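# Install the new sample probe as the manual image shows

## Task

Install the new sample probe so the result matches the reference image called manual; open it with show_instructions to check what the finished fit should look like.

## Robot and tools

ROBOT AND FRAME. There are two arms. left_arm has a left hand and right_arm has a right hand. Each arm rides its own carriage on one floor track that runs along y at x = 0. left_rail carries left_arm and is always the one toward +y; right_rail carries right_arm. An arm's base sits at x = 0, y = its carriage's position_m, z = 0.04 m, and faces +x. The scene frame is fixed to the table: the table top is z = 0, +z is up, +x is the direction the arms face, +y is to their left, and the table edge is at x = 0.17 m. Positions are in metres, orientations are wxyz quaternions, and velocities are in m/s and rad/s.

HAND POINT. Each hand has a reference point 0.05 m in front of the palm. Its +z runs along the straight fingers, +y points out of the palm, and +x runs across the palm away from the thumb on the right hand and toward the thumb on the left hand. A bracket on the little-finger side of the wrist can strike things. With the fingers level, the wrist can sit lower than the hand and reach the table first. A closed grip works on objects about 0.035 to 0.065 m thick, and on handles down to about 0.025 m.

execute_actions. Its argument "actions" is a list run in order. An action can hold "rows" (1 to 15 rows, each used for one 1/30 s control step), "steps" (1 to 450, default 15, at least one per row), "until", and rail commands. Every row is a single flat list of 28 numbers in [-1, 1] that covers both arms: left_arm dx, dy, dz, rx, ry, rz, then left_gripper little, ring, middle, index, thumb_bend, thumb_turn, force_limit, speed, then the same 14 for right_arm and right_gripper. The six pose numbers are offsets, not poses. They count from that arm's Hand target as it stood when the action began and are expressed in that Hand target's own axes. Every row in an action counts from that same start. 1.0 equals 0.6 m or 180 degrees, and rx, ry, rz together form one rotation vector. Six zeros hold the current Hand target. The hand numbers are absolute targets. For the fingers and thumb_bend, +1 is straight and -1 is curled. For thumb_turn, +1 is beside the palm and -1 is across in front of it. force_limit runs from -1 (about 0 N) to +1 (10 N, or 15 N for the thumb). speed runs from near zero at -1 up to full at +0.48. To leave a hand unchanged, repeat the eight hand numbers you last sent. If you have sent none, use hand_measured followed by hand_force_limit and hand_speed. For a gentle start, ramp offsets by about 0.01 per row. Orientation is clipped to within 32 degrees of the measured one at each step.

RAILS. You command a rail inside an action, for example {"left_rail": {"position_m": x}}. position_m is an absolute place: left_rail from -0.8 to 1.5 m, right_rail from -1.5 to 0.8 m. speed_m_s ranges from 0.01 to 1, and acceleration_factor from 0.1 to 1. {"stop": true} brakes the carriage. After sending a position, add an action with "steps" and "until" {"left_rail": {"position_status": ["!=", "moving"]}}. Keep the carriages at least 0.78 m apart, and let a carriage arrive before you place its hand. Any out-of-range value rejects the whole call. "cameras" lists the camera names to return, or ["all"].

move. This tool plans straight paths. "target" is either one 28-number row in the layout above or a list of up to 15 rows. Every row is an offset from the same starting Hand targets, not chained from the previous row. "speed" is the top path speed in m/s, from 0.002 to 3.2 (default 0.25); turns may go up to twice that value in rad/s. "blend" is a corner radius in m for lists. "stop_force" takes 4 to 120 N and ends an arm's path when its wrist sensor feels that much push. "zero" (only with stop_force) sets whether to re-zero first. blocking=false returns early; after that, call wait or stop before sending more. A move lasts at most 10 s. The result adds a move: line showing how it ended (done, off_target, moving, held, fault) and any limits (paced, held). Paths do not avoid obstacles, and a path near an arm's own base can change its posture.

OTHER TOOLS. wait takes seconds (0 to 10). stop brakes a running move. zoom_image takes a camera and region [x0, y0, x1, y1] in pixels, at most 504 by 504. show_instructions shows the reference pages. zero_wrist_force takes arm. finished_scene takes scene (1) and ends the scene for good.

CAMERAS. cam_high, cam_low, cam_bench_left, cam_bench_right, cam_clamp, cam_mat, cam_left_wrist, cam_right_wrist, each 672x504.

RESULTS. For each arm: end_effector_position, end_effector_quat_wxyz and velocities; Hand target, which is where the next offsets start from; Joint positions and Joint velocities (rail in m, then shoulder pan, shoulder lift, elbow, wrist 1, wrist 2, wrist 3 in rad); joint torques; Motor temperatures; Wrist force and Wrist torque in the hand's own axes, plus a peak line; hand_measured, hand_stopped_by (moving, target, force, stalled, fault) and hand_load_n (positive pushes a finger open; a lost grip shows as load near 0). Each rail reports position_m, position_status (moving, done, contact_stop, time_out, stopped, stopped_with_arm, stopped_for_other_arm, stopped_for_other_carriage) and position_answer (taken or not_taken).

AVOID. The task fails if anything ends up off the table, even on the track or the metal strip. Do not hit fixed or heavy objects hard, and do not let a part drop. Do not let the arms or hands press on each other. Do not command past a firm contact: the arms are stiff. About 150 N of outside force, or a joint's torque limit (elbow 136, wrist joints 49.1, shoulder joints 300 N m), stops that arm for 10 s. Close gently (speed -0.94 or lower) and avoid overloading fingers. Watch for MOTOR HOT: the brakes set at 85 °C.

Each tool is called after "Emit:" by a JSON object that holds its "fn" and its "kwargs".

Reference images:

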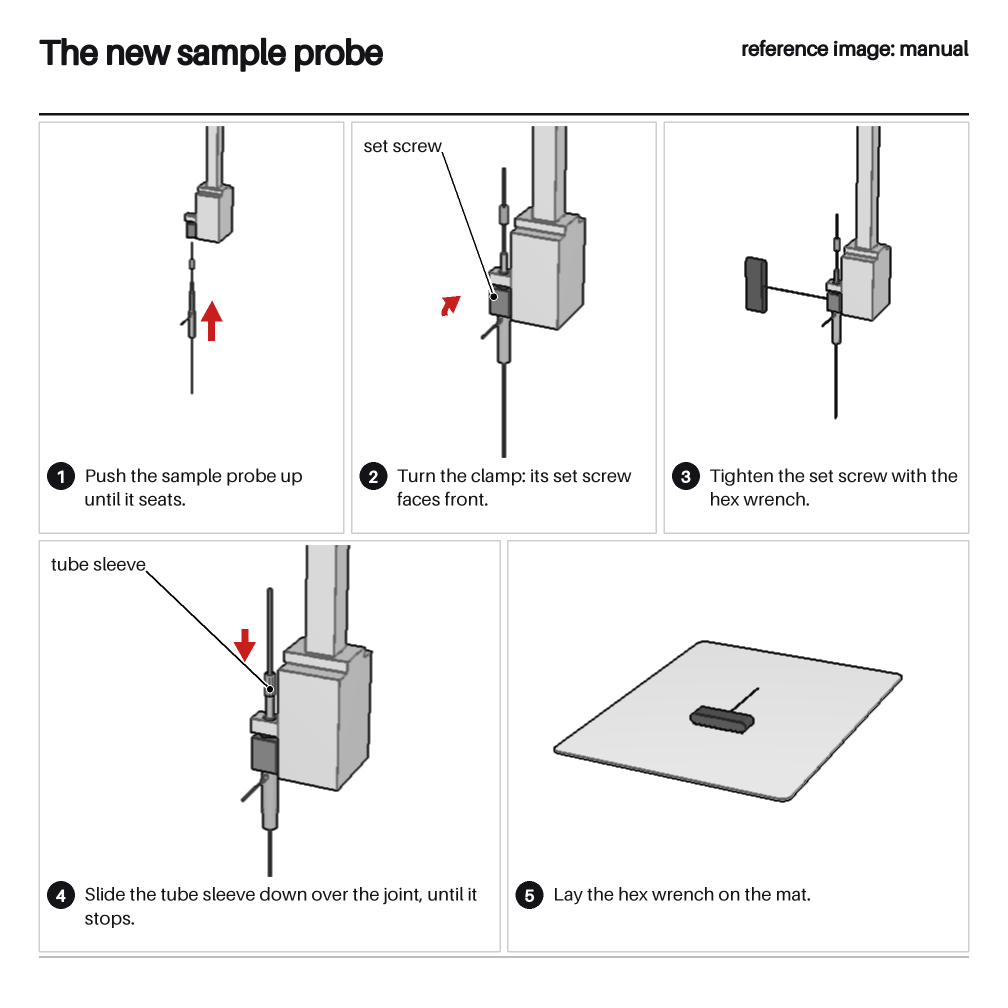

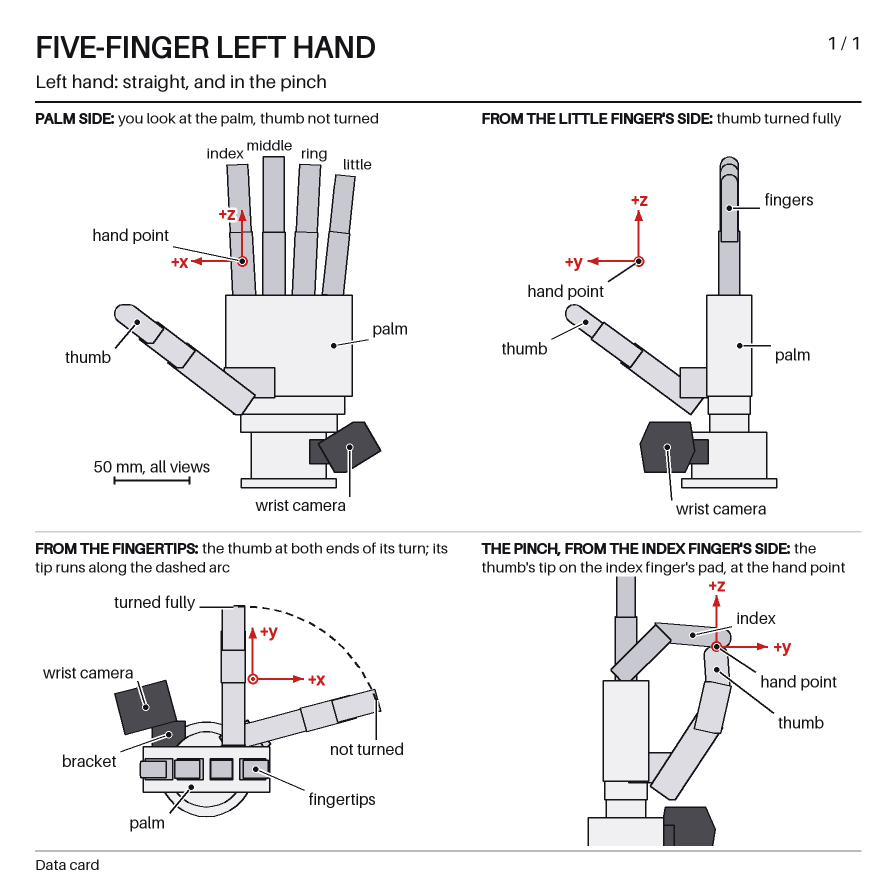

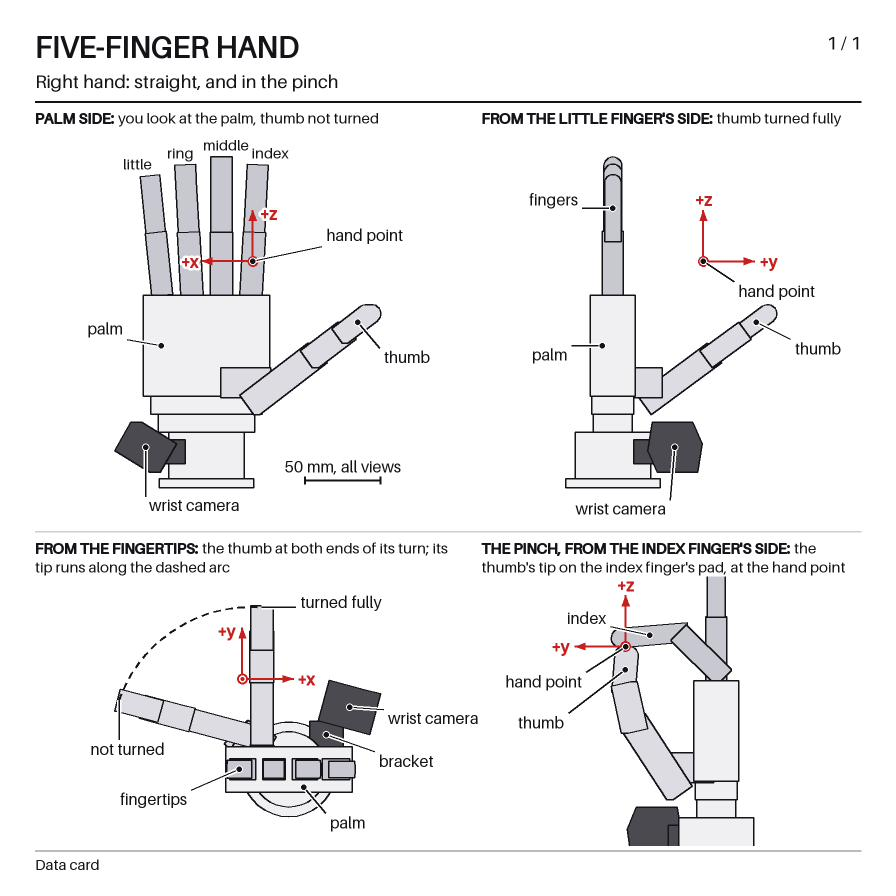

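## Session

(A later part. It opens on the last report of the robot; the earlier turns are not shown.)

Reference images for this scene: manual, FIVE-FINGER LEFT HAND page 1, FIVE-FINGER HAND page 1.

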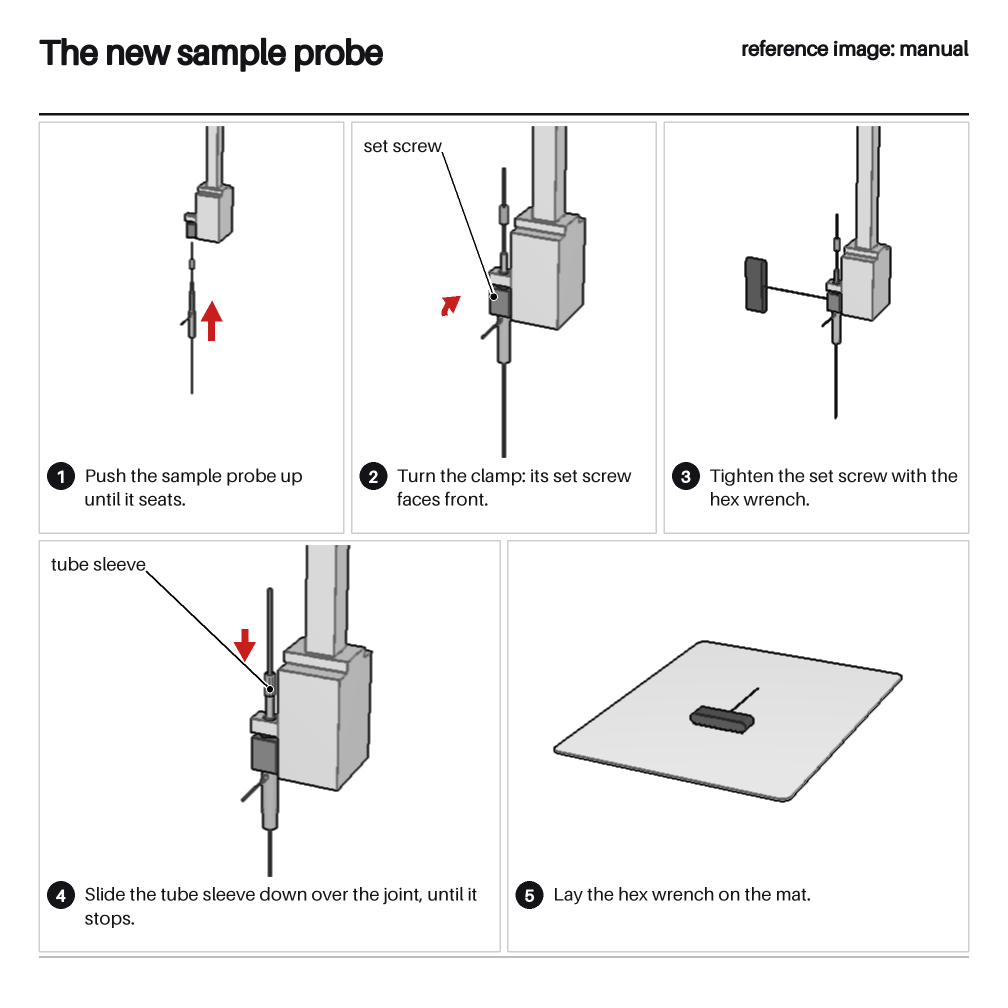

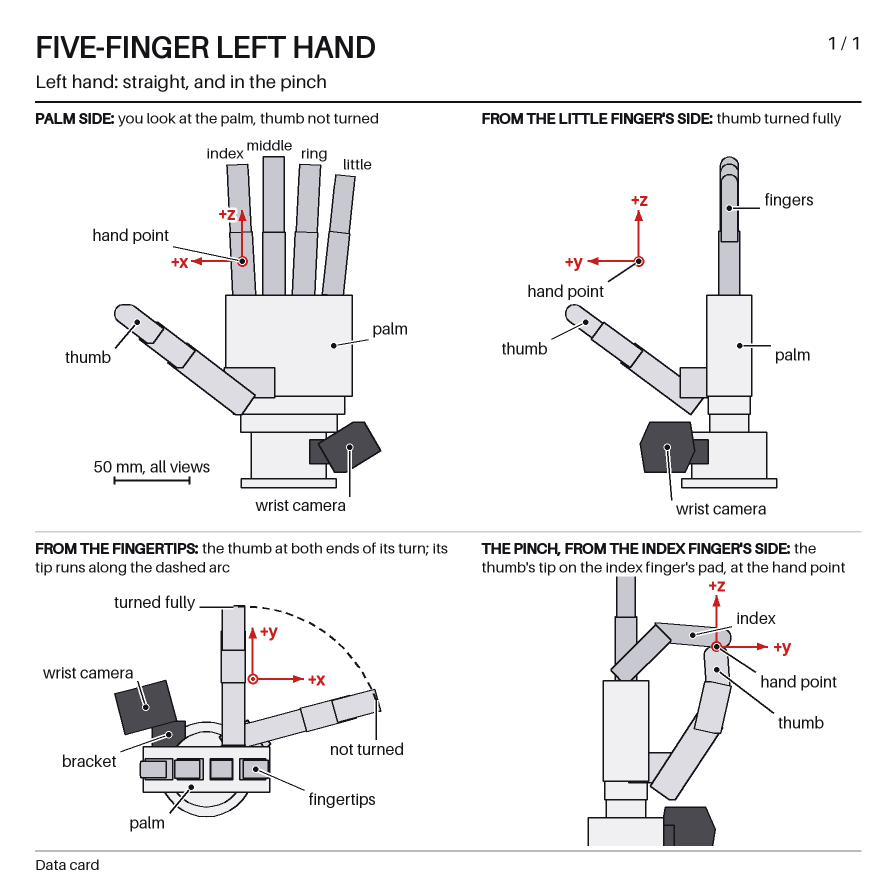

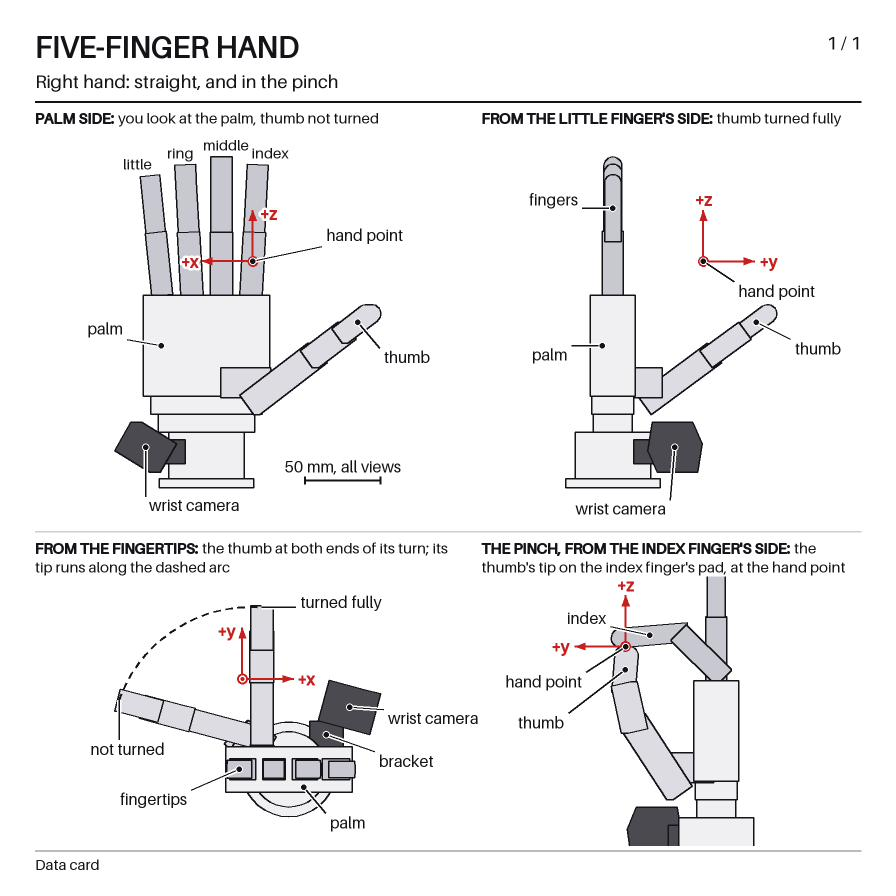

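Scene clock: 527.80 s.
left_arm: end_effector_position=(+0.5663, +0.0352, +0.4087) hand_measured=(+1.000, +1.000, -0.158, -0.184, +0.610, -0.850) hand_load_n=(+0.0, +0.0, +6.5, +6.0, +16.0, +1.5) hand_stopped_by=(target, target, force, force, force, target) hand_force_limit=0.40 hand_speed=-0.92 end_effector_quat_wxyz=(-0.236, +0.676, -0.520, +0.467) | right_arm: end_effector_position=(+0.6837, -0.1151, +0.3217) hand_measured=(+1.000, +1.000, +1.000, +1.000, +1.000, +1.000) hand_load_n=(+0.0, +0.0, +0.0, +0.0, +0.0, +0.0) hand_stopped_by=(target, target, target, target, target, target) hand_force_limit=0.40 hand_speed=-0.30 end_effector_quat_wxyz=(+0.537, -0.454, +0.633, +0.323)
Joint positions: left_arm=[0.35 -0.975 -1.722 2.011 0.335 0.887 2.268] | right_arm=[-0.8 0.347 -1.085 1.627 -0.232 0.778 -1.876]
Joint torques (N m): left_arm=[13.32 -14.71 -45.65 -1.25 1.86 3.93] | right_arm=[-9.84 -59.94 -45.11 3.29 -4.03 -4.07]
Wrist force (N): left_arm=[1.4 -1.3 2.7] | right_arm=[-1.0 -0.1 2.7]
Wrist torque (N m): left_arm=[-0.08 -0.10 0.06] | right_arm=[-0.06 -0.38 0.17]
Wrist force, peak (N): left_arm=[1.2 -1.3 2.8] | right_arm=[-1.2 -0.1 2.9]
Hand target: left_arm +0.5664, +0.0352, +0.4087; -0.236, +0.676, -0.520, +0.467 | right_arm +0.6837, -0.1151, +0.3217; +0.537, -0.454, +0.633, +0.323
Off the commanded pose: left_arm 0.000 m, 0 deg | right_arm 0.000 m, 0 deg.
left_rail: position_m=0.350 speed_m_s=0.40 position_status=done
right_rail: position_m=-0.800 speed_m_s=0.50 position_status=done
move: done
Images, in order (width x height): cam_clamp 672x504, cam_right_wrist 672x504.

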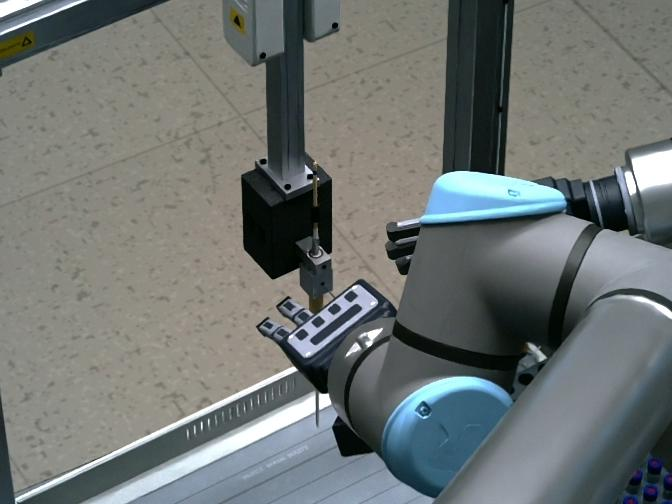

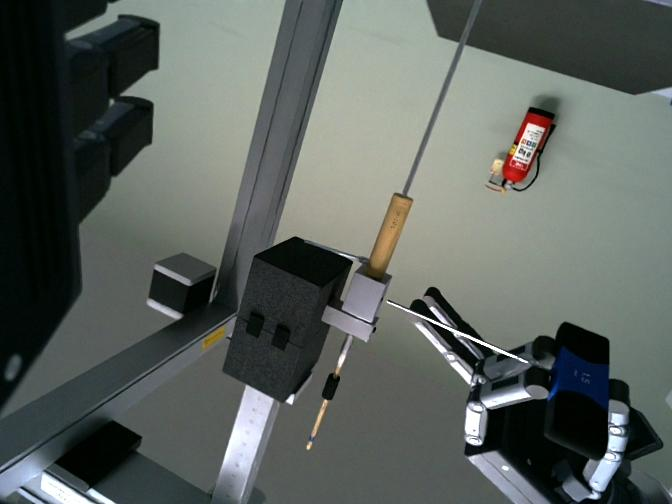

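Emit:
{"fn": "move", "kwargs": {"target": [[-0.00003,-0.00033,-0.00018,0,0,0,1,1,-0.6,-0.6,0.25,-0.85,0.4,-0.92,0,0,0,0,0,0,1,1,1,1,1,1,0.4,-0.3],[-0.00054,-0.00459,0.00696,0,0,0,1,1,-0.6,-0.6,0.25,-0.85,0.4,-0.92,0,0,0,0,0,0,1,1,1,1,1,1,0.4,-0.3]], "speed": [0.004,0.006], "stop_force": 4, "cameras": ["cam_clamp","cam_right_wrist"]}}

Emit:
{"fn": "zoom_image", "kwargs": {"camera": "cam_right_wrist", "region": [374, 290, 394, 310]}}

Emit:
{"fn": "zoom_image", "kwargs": {"camera": "cam_clamp", "region": [314, 276, 332, 294]}}

Scene clock: 529.77 s.
left_arm: end_effector_position=(+0.5692, +0.0356, +0.4089) hand_measured=(+1.000, +1.000, -0.158, -0.184, +0.610, -0.850) hand_load_n=(+0.0, +0.0, +5.0, +4.0, +17.5, +1.5) hand_stopped_by=(target, target, force, force, force, target) hand_force_limit=0.40 hand_speed=-0.92 end_effector_quat_wxyz=(-0.236, +0.676, -0.520, +0.467) | right_arm: end_effector_position=(+0.6837, -0.1151, +0.3217) hand_measured=(+1.000, +1.000, +1.000, +1.000, +1.000, +1.000) hand_load_n=(+0.0, +0.0, +0.0, +0.0, +0.0, +0.0) hand_stopped_by=(target, target, target, target, target, target) hand_force_limit=0.40 hand_speed=-0.30 end_effector_quat_wxyz=(+0.537, -0.454, +0.633, +0.323)
Joint positions: left_arm=[0.35 -0.968 -1.719 2.007 0.332 0.892 2.273] | right_arm=[-0.8 0.347 -1.085 1.627 -0.232 0.778 -1.876]
Joint torques (N m): left_arm=[-10.19 -39.2 -31.04 2.56 -4.91 -2.97] | right_arm=[-9.8 -60.58 -44.81 3.3 -4.12 -3.95]
Wrist force (N): left_arm=[1.3 1.6 -1.5] | right_arm=[-1.0 -0.2 3.0]
Wrist torque (N m): left_arm=[-0.18 -0.11 0.09] | right_arm=[-0.09 -0.38 0.17]
Wrist force, peak (N): left_arm=[1.2 3.5 -4.1] | right_arm=[-1.0 -0.2 3.0]
Hand target: left_arm +0.5692, +0.0356, +0.4089; -0.236, +0.676, -0.520, +0.467 (not the last commanded pose) | right_arm +0.6837, -0.1151, +0.3217; +0.537, -0.454, +0.633, +0.323
Off the commanded pose: left_arm 0.002 m, 0 deg | right_arm 0.000 m, 0 deg.
left_rail: position_m=0.350 speed_m_s=0.40 position_status=done
right_rail: position_m=-0.800 speed_m_s=0.50 position_status=done
move: contact (left_arm); path passed 1 of 2 targets
Images, in order (width x height): cam_clamp 672x504, cam_right_wrist 672x504.

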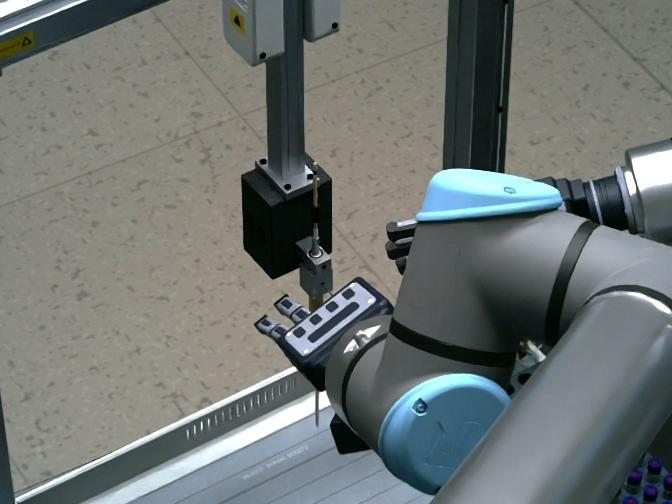

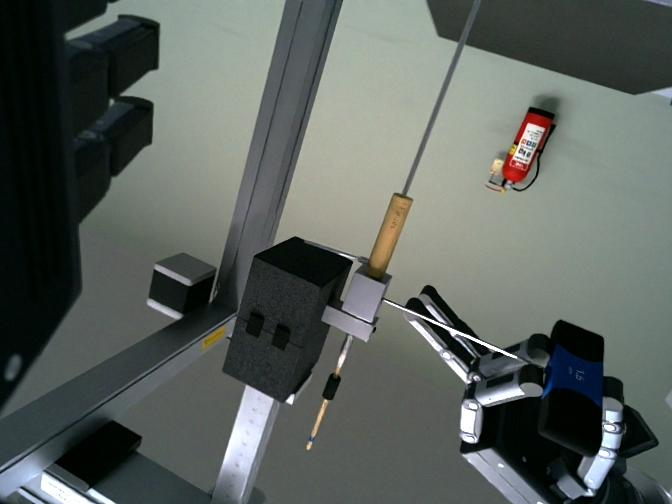

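Scaled by 25.200 from the camera's 672x504 image, which has a finer 960x720 frame.

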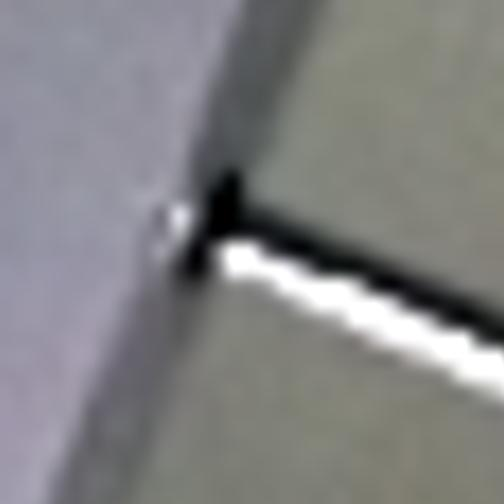

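Scaled by 28.000 from the camera's 672x504 image, which has a finer 960x720 frame.

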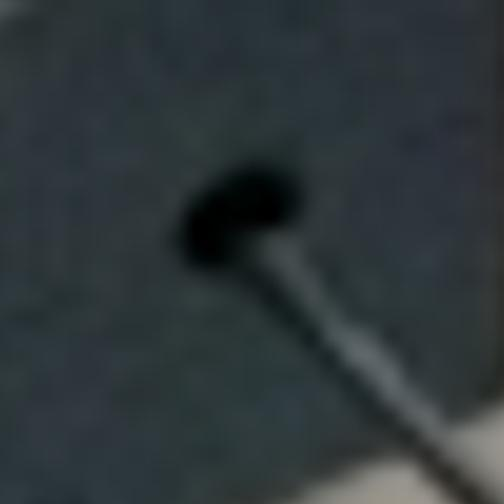

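Emit:
{"fn": "move", "kwargs": {"target": [0.00573,0.00099,0.00132,-0.0051,-0.04265,0.07141,1,1,-0.6,-0.6,0.25,-0.85,0.4,-0.92,0,0,0,0,0,0,1,1,1,1,1,1,0.4,-0.3], "speed": 0.05, "cameras": ["cam_clamp","cam_right_wrist"]}}

Emit:
{"fn": "zoom_image", "kwargs": {"camera": "cam_right_wrist", "region": [374, 290, 394, 310]}}

Emit:
{"fn": "zoom_image", "kwargs": {"camera": "cam_clamp", "region": [314, 276, 332, 294]}}

Scene clock: 533.23 s.
left_arm: end_effector_position=(+0.5697, +0.0320, +0.4094) hand_measured=(+1.000, +1.000, -0.158, -0.184, +0.610, -0.850) hand_load_n=(+0.0, +0.0, +3.5, +2.5, +19.0, +1.0) hand_stopped_by=(target, target, force, force, force, target) hand_force_limit=0.40 hand_speed=-0.92 end_effector_quat_wxyz=(-0.316, +0.645, -0.579, +0.387) | right_arm: end_effector_position=(+0.6837, -0.1151, +0.3217) hand_measured=(+1.000, +1.000, +1.000, +1.000, +1.000, +1.000) hand_load_n=(+0.0, +0.0, +0.0, +0.0, +0.0, +0.0) hand_stopped_by=(target, target, target, target, target, target) hand_force_limit=0.40 hand_speed=-0.30 end_effector_quat_wxyz=(+0.537, -0.454, +0.633, +0.323)
Joint positions: left_arm=[0.35 -1.023 -1.64 1.92 0.522 0.772 2.349] | right_arm=[-0.8 0.347 -1.085 1.627 -0.232 0.778 -1.876]
Joint torques (N m): left_arm=[-7.26 -16.14 -47.08 2.87 -5.35 3.9] | right_arm=[-9.24 -60.51 -45.18 3.2 -3.94 -4]
Wrist force (N): left_arm=[0.0 4.6 -5.0] | right_arm=[-0.8 -0.1 2.7]
Wrist torque (N m): left_arm=[-0.27 0.11 -0.09] | right_arm=[-0.06 -0.41 0.19]
Wrist force, peak (N): left_arm=[0.4 5.0 -4.8] | right_arm=[-1.2 -0.3 3.0]
Hand target: left_arm +0.5697, +0.0320, +0.4094; -0.316, +0.645, -0.579, +0.387 | right_arm +0.6837, -0.1151, +0.3217; +0.537, -0.454, +0.633, +0.323
Off the commanded pose: left_arm 0.000 m, 0 deg | right_arm 0.000 m, 0 deg.
left_rail: position_m=0.350 speed_m_s=0.40 position_status=done
right_rail: position_m=-0.800 speed_m_s=0.50 position_status=done
move: done
Images, in order (width x height): cam_clamp 672x504, cam_right_wrist 672x504.

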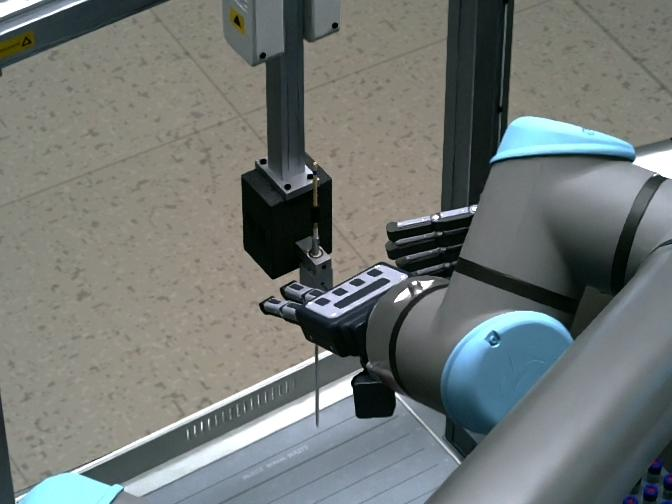

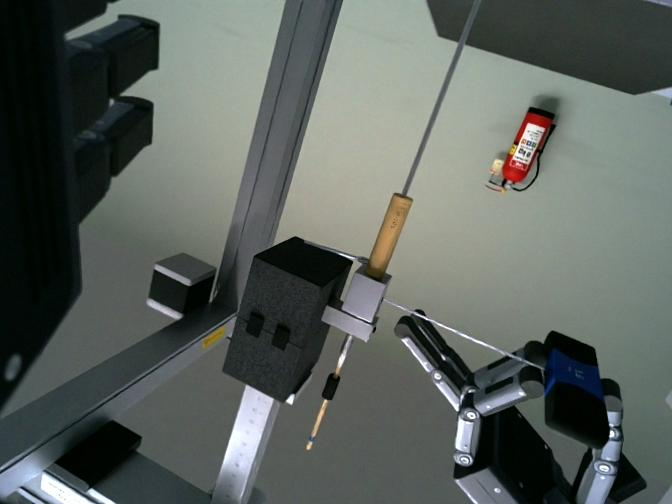

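Scaled by 25.200 from the camera's 672x504 image, which has a finer 960x720 frame.

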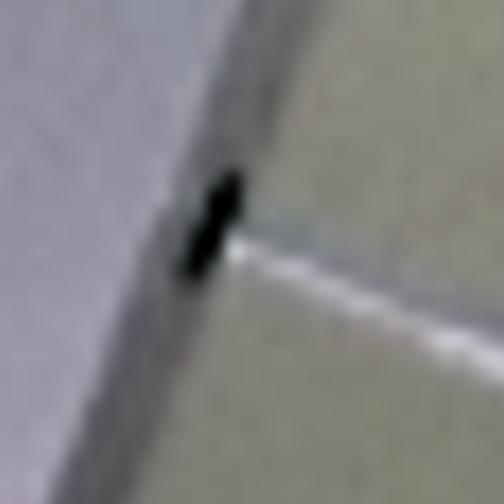

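Scaled by 28.000 from the camera's 672x504 image, which has a finer 960x720 frame.

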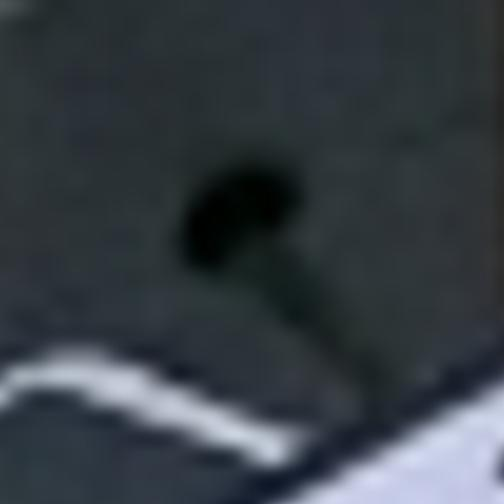

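Emit:
{"fn": "move", "kwargs": {"target": [0.00563,0.00065,0.00173,-0.0051,-0.04265,0.07141,1,1,-0.6,-0.6,0.25,-0.85,0.4,-0.92,0,0,0,0,0,0,1,1,1,1,1,1,0.4,-0.3], "speed": 0.05, "cameras": ["cam_clamp","cam_right_wrist"]}}

Emit:
{"fn": "zoom_image", "kwargs": {"camera": "cam_right_wrist", "region": [374, 290, 394, 310]}}

Scene clock: 536.43 s.
left_arm: end_effector_position=(+0.5705, +0.0286, +0.4090) hand_measured=(+1.000, +1.000, -0.158, -0.184, +0.612, -0.850) hand_load_n=(+0.0, -0.5, +0.0, +0.0, +24.5, +0.5) hand_stopped_by=(target, target, force, force, force, target) hand_force_limit=0.40 hand_speed=-0.92 end_effector_quat_wxyz=(-0.390, +0.603, -0.628, +0.301) | right_arm: end_effector_position=(+0.6837, -0.1151, +0.3217) hand_measured=(+1.000, +1.000, +1.000, +1.000, +1.000, +1.000) hand_load_n=(+0.0, +0.0, +0.0, +0.0, +0.0, +0.0) hand_stopped_by=(target, target, target, target, target, target) hand_force_limit=0.40 hand_speed=-0.30 end_effector_quat_wxyz=(+0.537, -0.454, +0.633, +0.323)
Joint positions: left_arm=[0.35 -1.072 -1.546 1.843 0.709 0.656 2.394] | right_arm=[-0.8 0.347 -1.085 1.627 -0.232 0.778 -1.876]
Joint torques (N m): left_arm=[-5.47 -22.58 -46.84 3.18 -6.09 3.98] | right_arm=[-9.2 -59.11 -45.23 3.33 -4.14 -4.1]
Wrist force (N): left_arm=[0.1 7.3 -10.6] | right_arm=[-0.8 0.1 2.6]
Wrist torque (N m): left_arm=[-0.21 0.08 -0.21] | right_arm=[-0.01 -0.40 0.19]
Wrist force, peak (N): left_arm=[-0.1 6.8 -11.1] | right_arm=[-1.3 -0.5 2.9]
Hand target: left_arm +0.5705, +0.0286, +0.4090; -0.390, +0.603, -0.628, +0.301 | right_arm +0.6837, -0.1151, +0.3217; +0.537, -0.454, +0.633, +0.323
Off the commanded pose: left_arm 0.000 m, 0 deg | right_arm 0.000 m, 0 deg.
left_rail: position_m=0.350 speed_m_s=0.40 position_status=done
right_rail: position_m=-0.800 speed_m_s=0.50 position_status=done
move: done
Images, in order (width x height): cam_clamp 672x504, cam_right_wrist 672x504.

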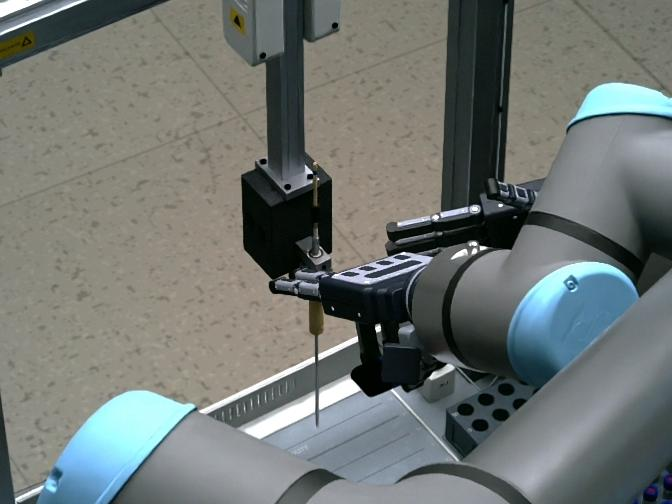

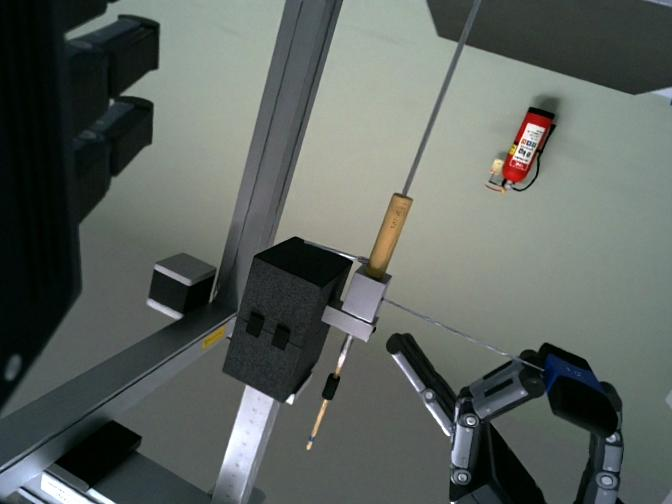

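Scaled by 25.200 from the camera's 672x504 image, which has a finer 960x720 frame.

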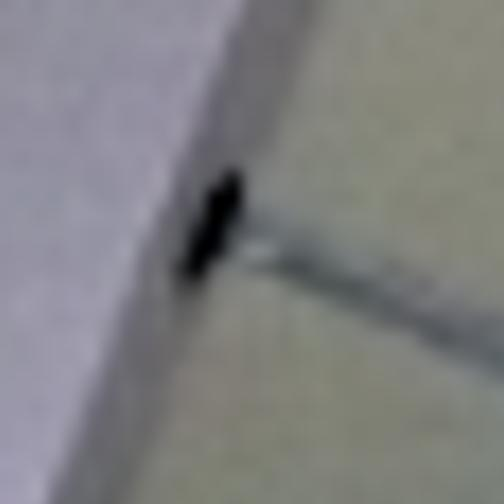

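Emit:
{"fn": "move", "kwargs": {"target": [0.00036,0.00299,-0.005,0,0,0,1,1,-0.6,-0.6,0.25,-0.85,0.4,-0.92,0,0,0,0,0,0,1,1,1,1,1,1,0.4,-0.3], "speed": 0.02, "cameras": ["cam_clamp","cam_right_wrist"]}}

Emit:
{"fn": "zoom_image", "kwargs": {"camera": "cam_right_wrist", "region": [374, 290, 394, 310]}}

Emit:
{"fn": "zoom_image", "kwargs": {"camera": "cam_right_wrist", "region": [374, 285, 434, 330]}}

Scene clock: 537.73 s.
left_arm: end_effector_position=(+0.5670, +0.0283, +0.4090) hand_measured=(+1.000, +1.000, -0.158, -0.184, +0.612, -0.850) hand_load_n=(+0.0, +0.0, +6.5, +6.0, +16.5, +1.5) hand_stopped_by=(target, target, force, force, force, target) hand_force_limit=0.40 hand_speed=-0.92 end_effector_quat_wxyz=(-0.390, +0.603, -0.628, +0.301) | right_arm: end_effector_position=(+0.6837, -0.1151, +0.3217) hand_measured=(+1.000, +1.000, +1.000, +1.000, +1.000, +1.000) hand_load_n=(+0.0, +0.0, +0.0, +0.0, +0.0, +0.0) hand_stopped_by=(target, target, target, target, target, target) hand_force_limit=0.40 hand_speed=-0.30 end_effector_quat_wxyz=(+0.537, -0.454, +0.633, +0.323)
Joint positions: left_arm=[0.35 -1.079 -1.549 1.847 0.715 0.652 2.385] | right_arm=[-0.8 0.347 -1.085 1.627 -0.232 0.778 -1.876]
Joint torques (N m): left_arm=[-10.95 -53.01 -27.83 5.23 -4.13 -3.51] | right_arm=[-9.32 -60.46 -45.55 2.98 -3.85 -3.98]
Wrist force (N): left_arm=[-1.0 -1.2 3.0] | right_arm=[-1.1 -0.1 2.4]
Wrist torque (N m): left_arm=[-0.10 0.23 0.01] | right_arm=[-0.04 -0.36 0.17]
Wrist force, peak (N): left_arm=[-0.1 6.9 -10.9] | right_arm=[-1.0 -0.2 3.0]
Hand target: left_arm +0.5670, +0.0283, +0.4090; -0.390, +0.603, -0.628, +0.301 | right_arm +0.6837, -0.1151, +0.3217; +0.537, -0.454, +0.633, +0.323
Off the commanded pose: left_arm 0.000 m, 0 deg | right_arm 0.000 m, 0 deg.
left_rail: position_m=0.350 speed_m_s=0.40 position_status=done
right_rail: position_m=-0.800 speed_m_s=0.50 position_status=done
move: done
Images, in order (width x height): cam_clamp 672x504, cam_right_wrist 672x504.

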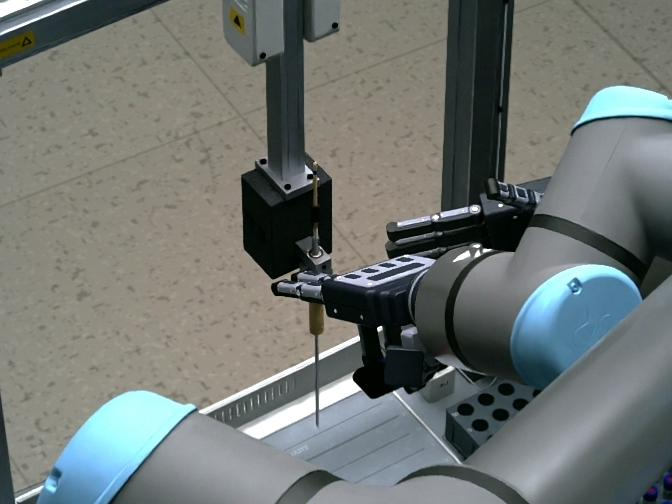

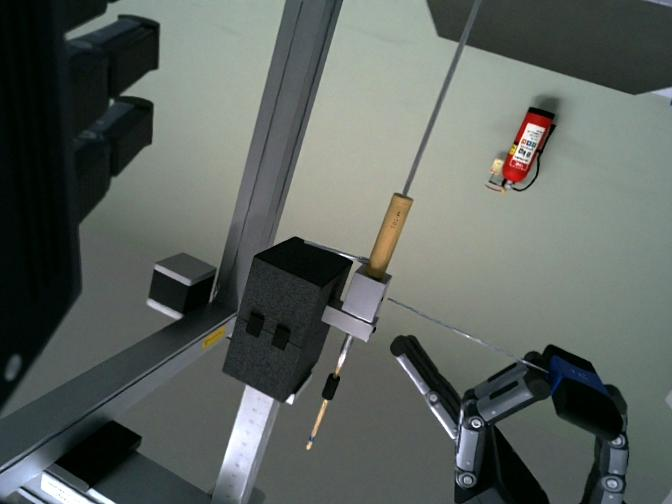

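Scaled by 25.200 from the camera's 672x504 image, which has a finer 960x720 frame.

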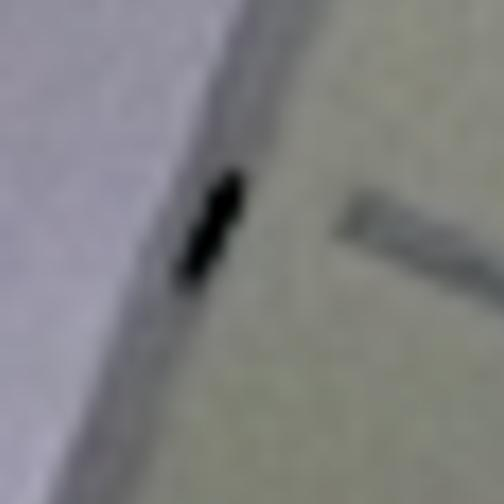

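Scaled by 8.400 from the camera's 672x504 image, which has a finer 960x720 frame.

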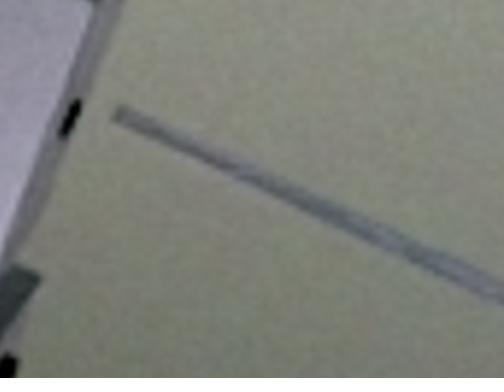

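Emit:
{"fn": "move", "kwargs": {"target": [0.01765,0.00948,0.00743,-0.0008,-0.0992,0.1356,1,1,-0.6,-0.6,0.25,-0.85,0.4,-0.92,0,0,0,0,0,0,1,1,1,1,1,1,0.4,-0.3], "speed": 0.08, "cameras": ["cam_clamp","cam_right_wrist"]}}

Emit:
{"fn": "zoom_image", "kwargs": {"camera": "cam_right_wrist", "region": [374, 290, 394, 310]}}

Emit:
{"fn": "zoom_image", "kwargs": {"camera": "cam_right_wrist", "region": [374, 285, 434, 330]}}

Scene clock: 542.20 s.
left_arm: end_effector_position=(+0.5681, +0.0187, +0.4006) hand_measured=(+1.000, +1.000, -0.158, -0.184, +0.612, -0.850) hand_load_n=(+0.0, +0.0, +6.5, +6.0, +16.5, +1.5) hand_stopped_by=(target, target, force, force, force, target) hand_force_limit=0.40 hand_speed=-0.92 end_effector_quat_wxyz=(+0.536, -0.496, +0.673, -0.114) | right_arm: end_effector_position=(+0.6837, -0.1151, +0.3217) hand_measured=(+1.000, +1.000, +1.000, +1.000, +1.000, +1.000) hand_load_n=(+0.0, +0.0, +0.0, +0.0, +0.0, +0.0) hand_stopped_by=(target, target, target, target, target, target) hand_force_limit=0.40 hand_speed=-0.30 end_effector_quat_wxyz=(+0.537, -0.454, +0.633, +0.323)
Joint positions: left_arm=[0.35 -1.167 -1.314 1.77 1.164 0.412 2.243] | right_arm=[-0.8 0.347 -1.085 1.627 -0.232 0.778 -1.876]
Joint torques (N m): left_arm=[-11.63 -41.95 -40.18 5.97 -4.44 -3.37] | right_arm=[-9.25 -59.36 -45.34 3.21 -3.85 -4]
Wrist force (N): left_arm=[-1.5 -1.2 3.3] | right_arm=[-0.8 0.0 2.7]
Wrist torque (N m): left_arm=[-0.11 0.27 -0.08] | right_arm=[-0.04 -0.40 0.19]
Wrist force, peak (N): left_arm=[-1.1 -2.0 3.7] | right_arm=[-1.2 -0.3 3.0]
Hand target: left_arm +0.5681, +0.0187, +0.4005; +0.536, -0.496, +0.673, -0.114 | right_arm +0.6837, -0.1151, +0.3217; +0.537, -0.454, +0.633, +0.323
Off the commanded pose: left_arm 0.000 m, 0 deg | right_arm 0.000 m, 0 deg.
left_rail: position_m=0.350 speed_m_s=0.40 position_status=done
right_rail: position_m=-0.800 speed_m_s=0.50 position_status=done
move: done
Images, in order (width x height): cam_clamp 672x504, cam_right_wrist 672x504.

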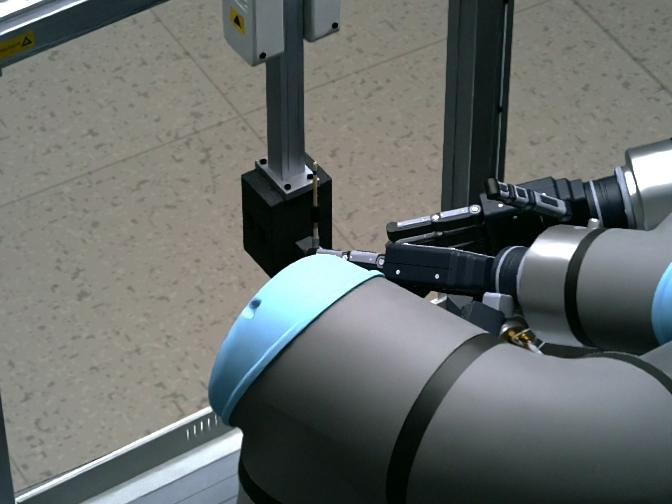

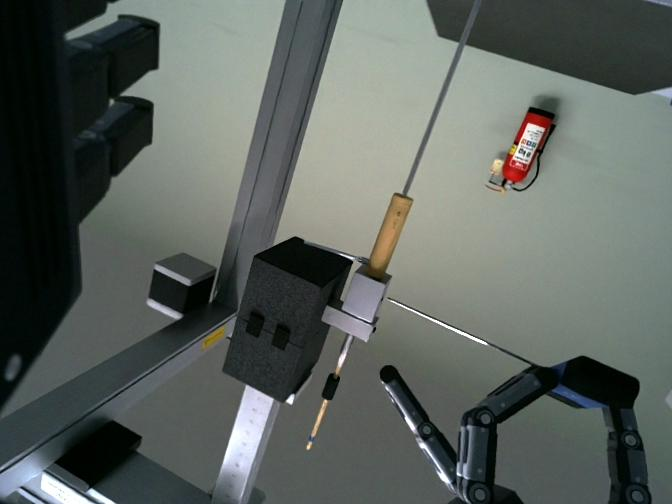

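Scaled by 25.200 from the camera's 672x504 image, which has a finer 960x720 frame.

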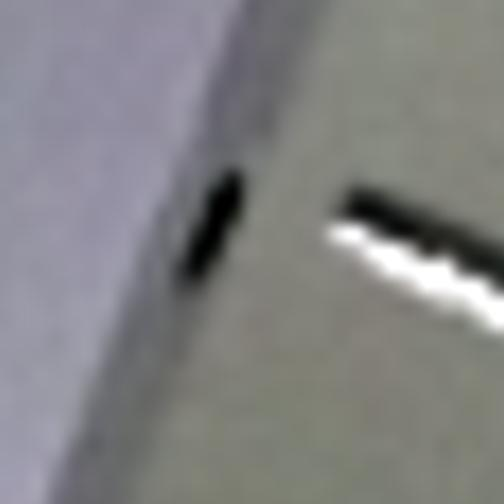

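Scaled by 8.400 from the camera's 672x504 image, which has a finer 960x720 frame.

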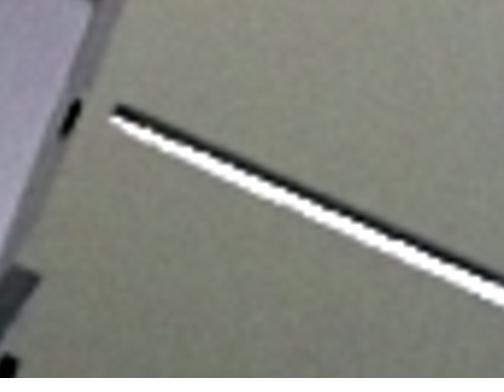

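Emit:
{"fn": "move", "kwargs": {"target": [0.00095,0.00117,0.0005,0.00605,-0.00367,-0.00288,1,1,-0.6,-0.6,0.25,-0.85,0.4,-0.92,0,0,0,0,0,0,1,1,1,1,1,1,0.4,-0.3], "speed": 0.03, "cameras": ["cam_right_wrist"]}}

Emit:
{"fn": "zoom_image", "kwargs": {"camera": "cam_right_wrist", "region": [374, 290, 394, 310]}}

Emit:
{"fn": "zoom_image", "kwargs": {"camera": "cam_right_wrist", "region": [374, 285, 434, 330]}}

Scene clock: 543.50 s.
left_arm: end_effector_position=(+0.5680, +0.0187, +0.3996) hand_measured=(+1.000, +1.000, -0.158, -0.184, +0.612, -0.850) hand_load_n=(+0.0, +0.0, +6.5, +6.0, +16.5, +2.0) hand_stopped_by=(target, target, force, force, force, target) hand_force_limit=0.40 hand_speed=-0.92 end_effector_quat_wxyz=(+0.544, -0.495, +0.667, -0.120) | right_arm: end_effector_position=(+0.6837, -0.1151, +0.3217) hand_measured=(+1.000, +1.000, +1.000, +1.000, +1.000, +1.000) hand_load_n=(+0.0, +0.0, +0.0, +0.0, +0.0, +0.0) hand_stopped_by=(target, target, target, target, target, target) hand_force_limit=0.40 hand_speed=-0.30 end_effector_quat_wxyz=(+0.537, -0.454, +0.633, +0.323)
Joint positions: left_arm=[0.35 -1.174 -1.313 1.782 1.16 0.39 2.222] | right_arm=[-0.8 0.347 -1.085 1.627 -0.232 0.778 -1.876]
Joint torques (N m): left_arm=[-11.1 -42.61 -23.37 1.44 -4.51 -2.98] | right_arm=[-9.52 -60.55 -44.99 3.02 -3.83 -4.1]
Wrist force (N): left_arm=[-1.7 -1.5 3.5] | right_arm=[-0.7 0.2 2.7]
Wrist torque (N m): left_arm=[-0.16 0.29 -0.10] | right_arm=[-0.01 -0.43 0.20]
Wrist force, peak (N): left_arm=[-1.8 -1.3 3.6] | right_arm=[-1.2 -0.3 3.2]
Hand target: left_arm +0.5680, +0.0187, +0.3996; +0.544, -0.495, +0.667, -0.120 | right_arm +0.6837, -0.1151, +0.3217; +0.537, -0.454, +0.633, +0.323
Off the commanded pose: left_arm 0.000 m, 0 deg | right_arm 0.000 m, 0 deg.
left_rail: position_m=0.350 speed_m_s=0.40 position_status=done
right_rail: position_m=-0.800 speed_m_s=0.50 position_status=done
move: done
Images, in order (width x height): cam_right_wrist 672x504.

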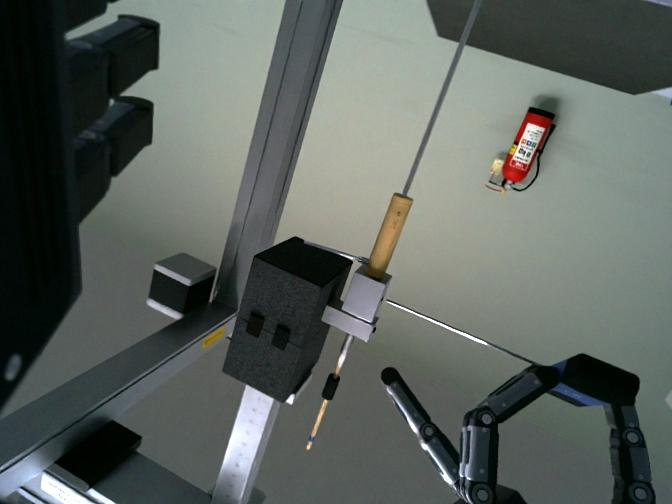

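Scaled by 25.200 from the camera's 672x504 image, which has a finer 960x720 frame.

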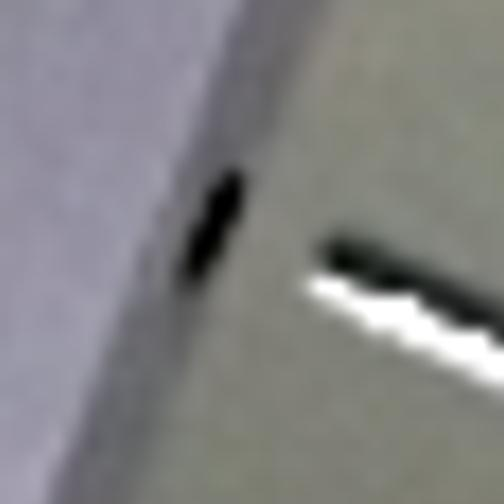

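Scaled by 8.400 from the camera's 672x504 image, which has a finer 960x720 frame.

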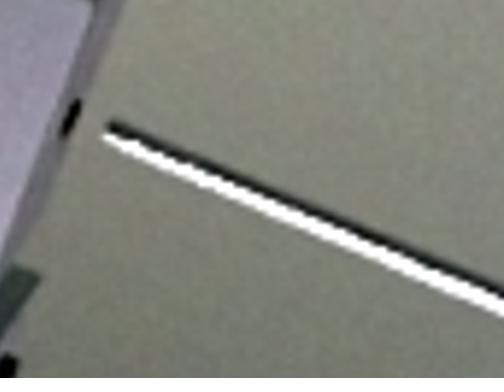

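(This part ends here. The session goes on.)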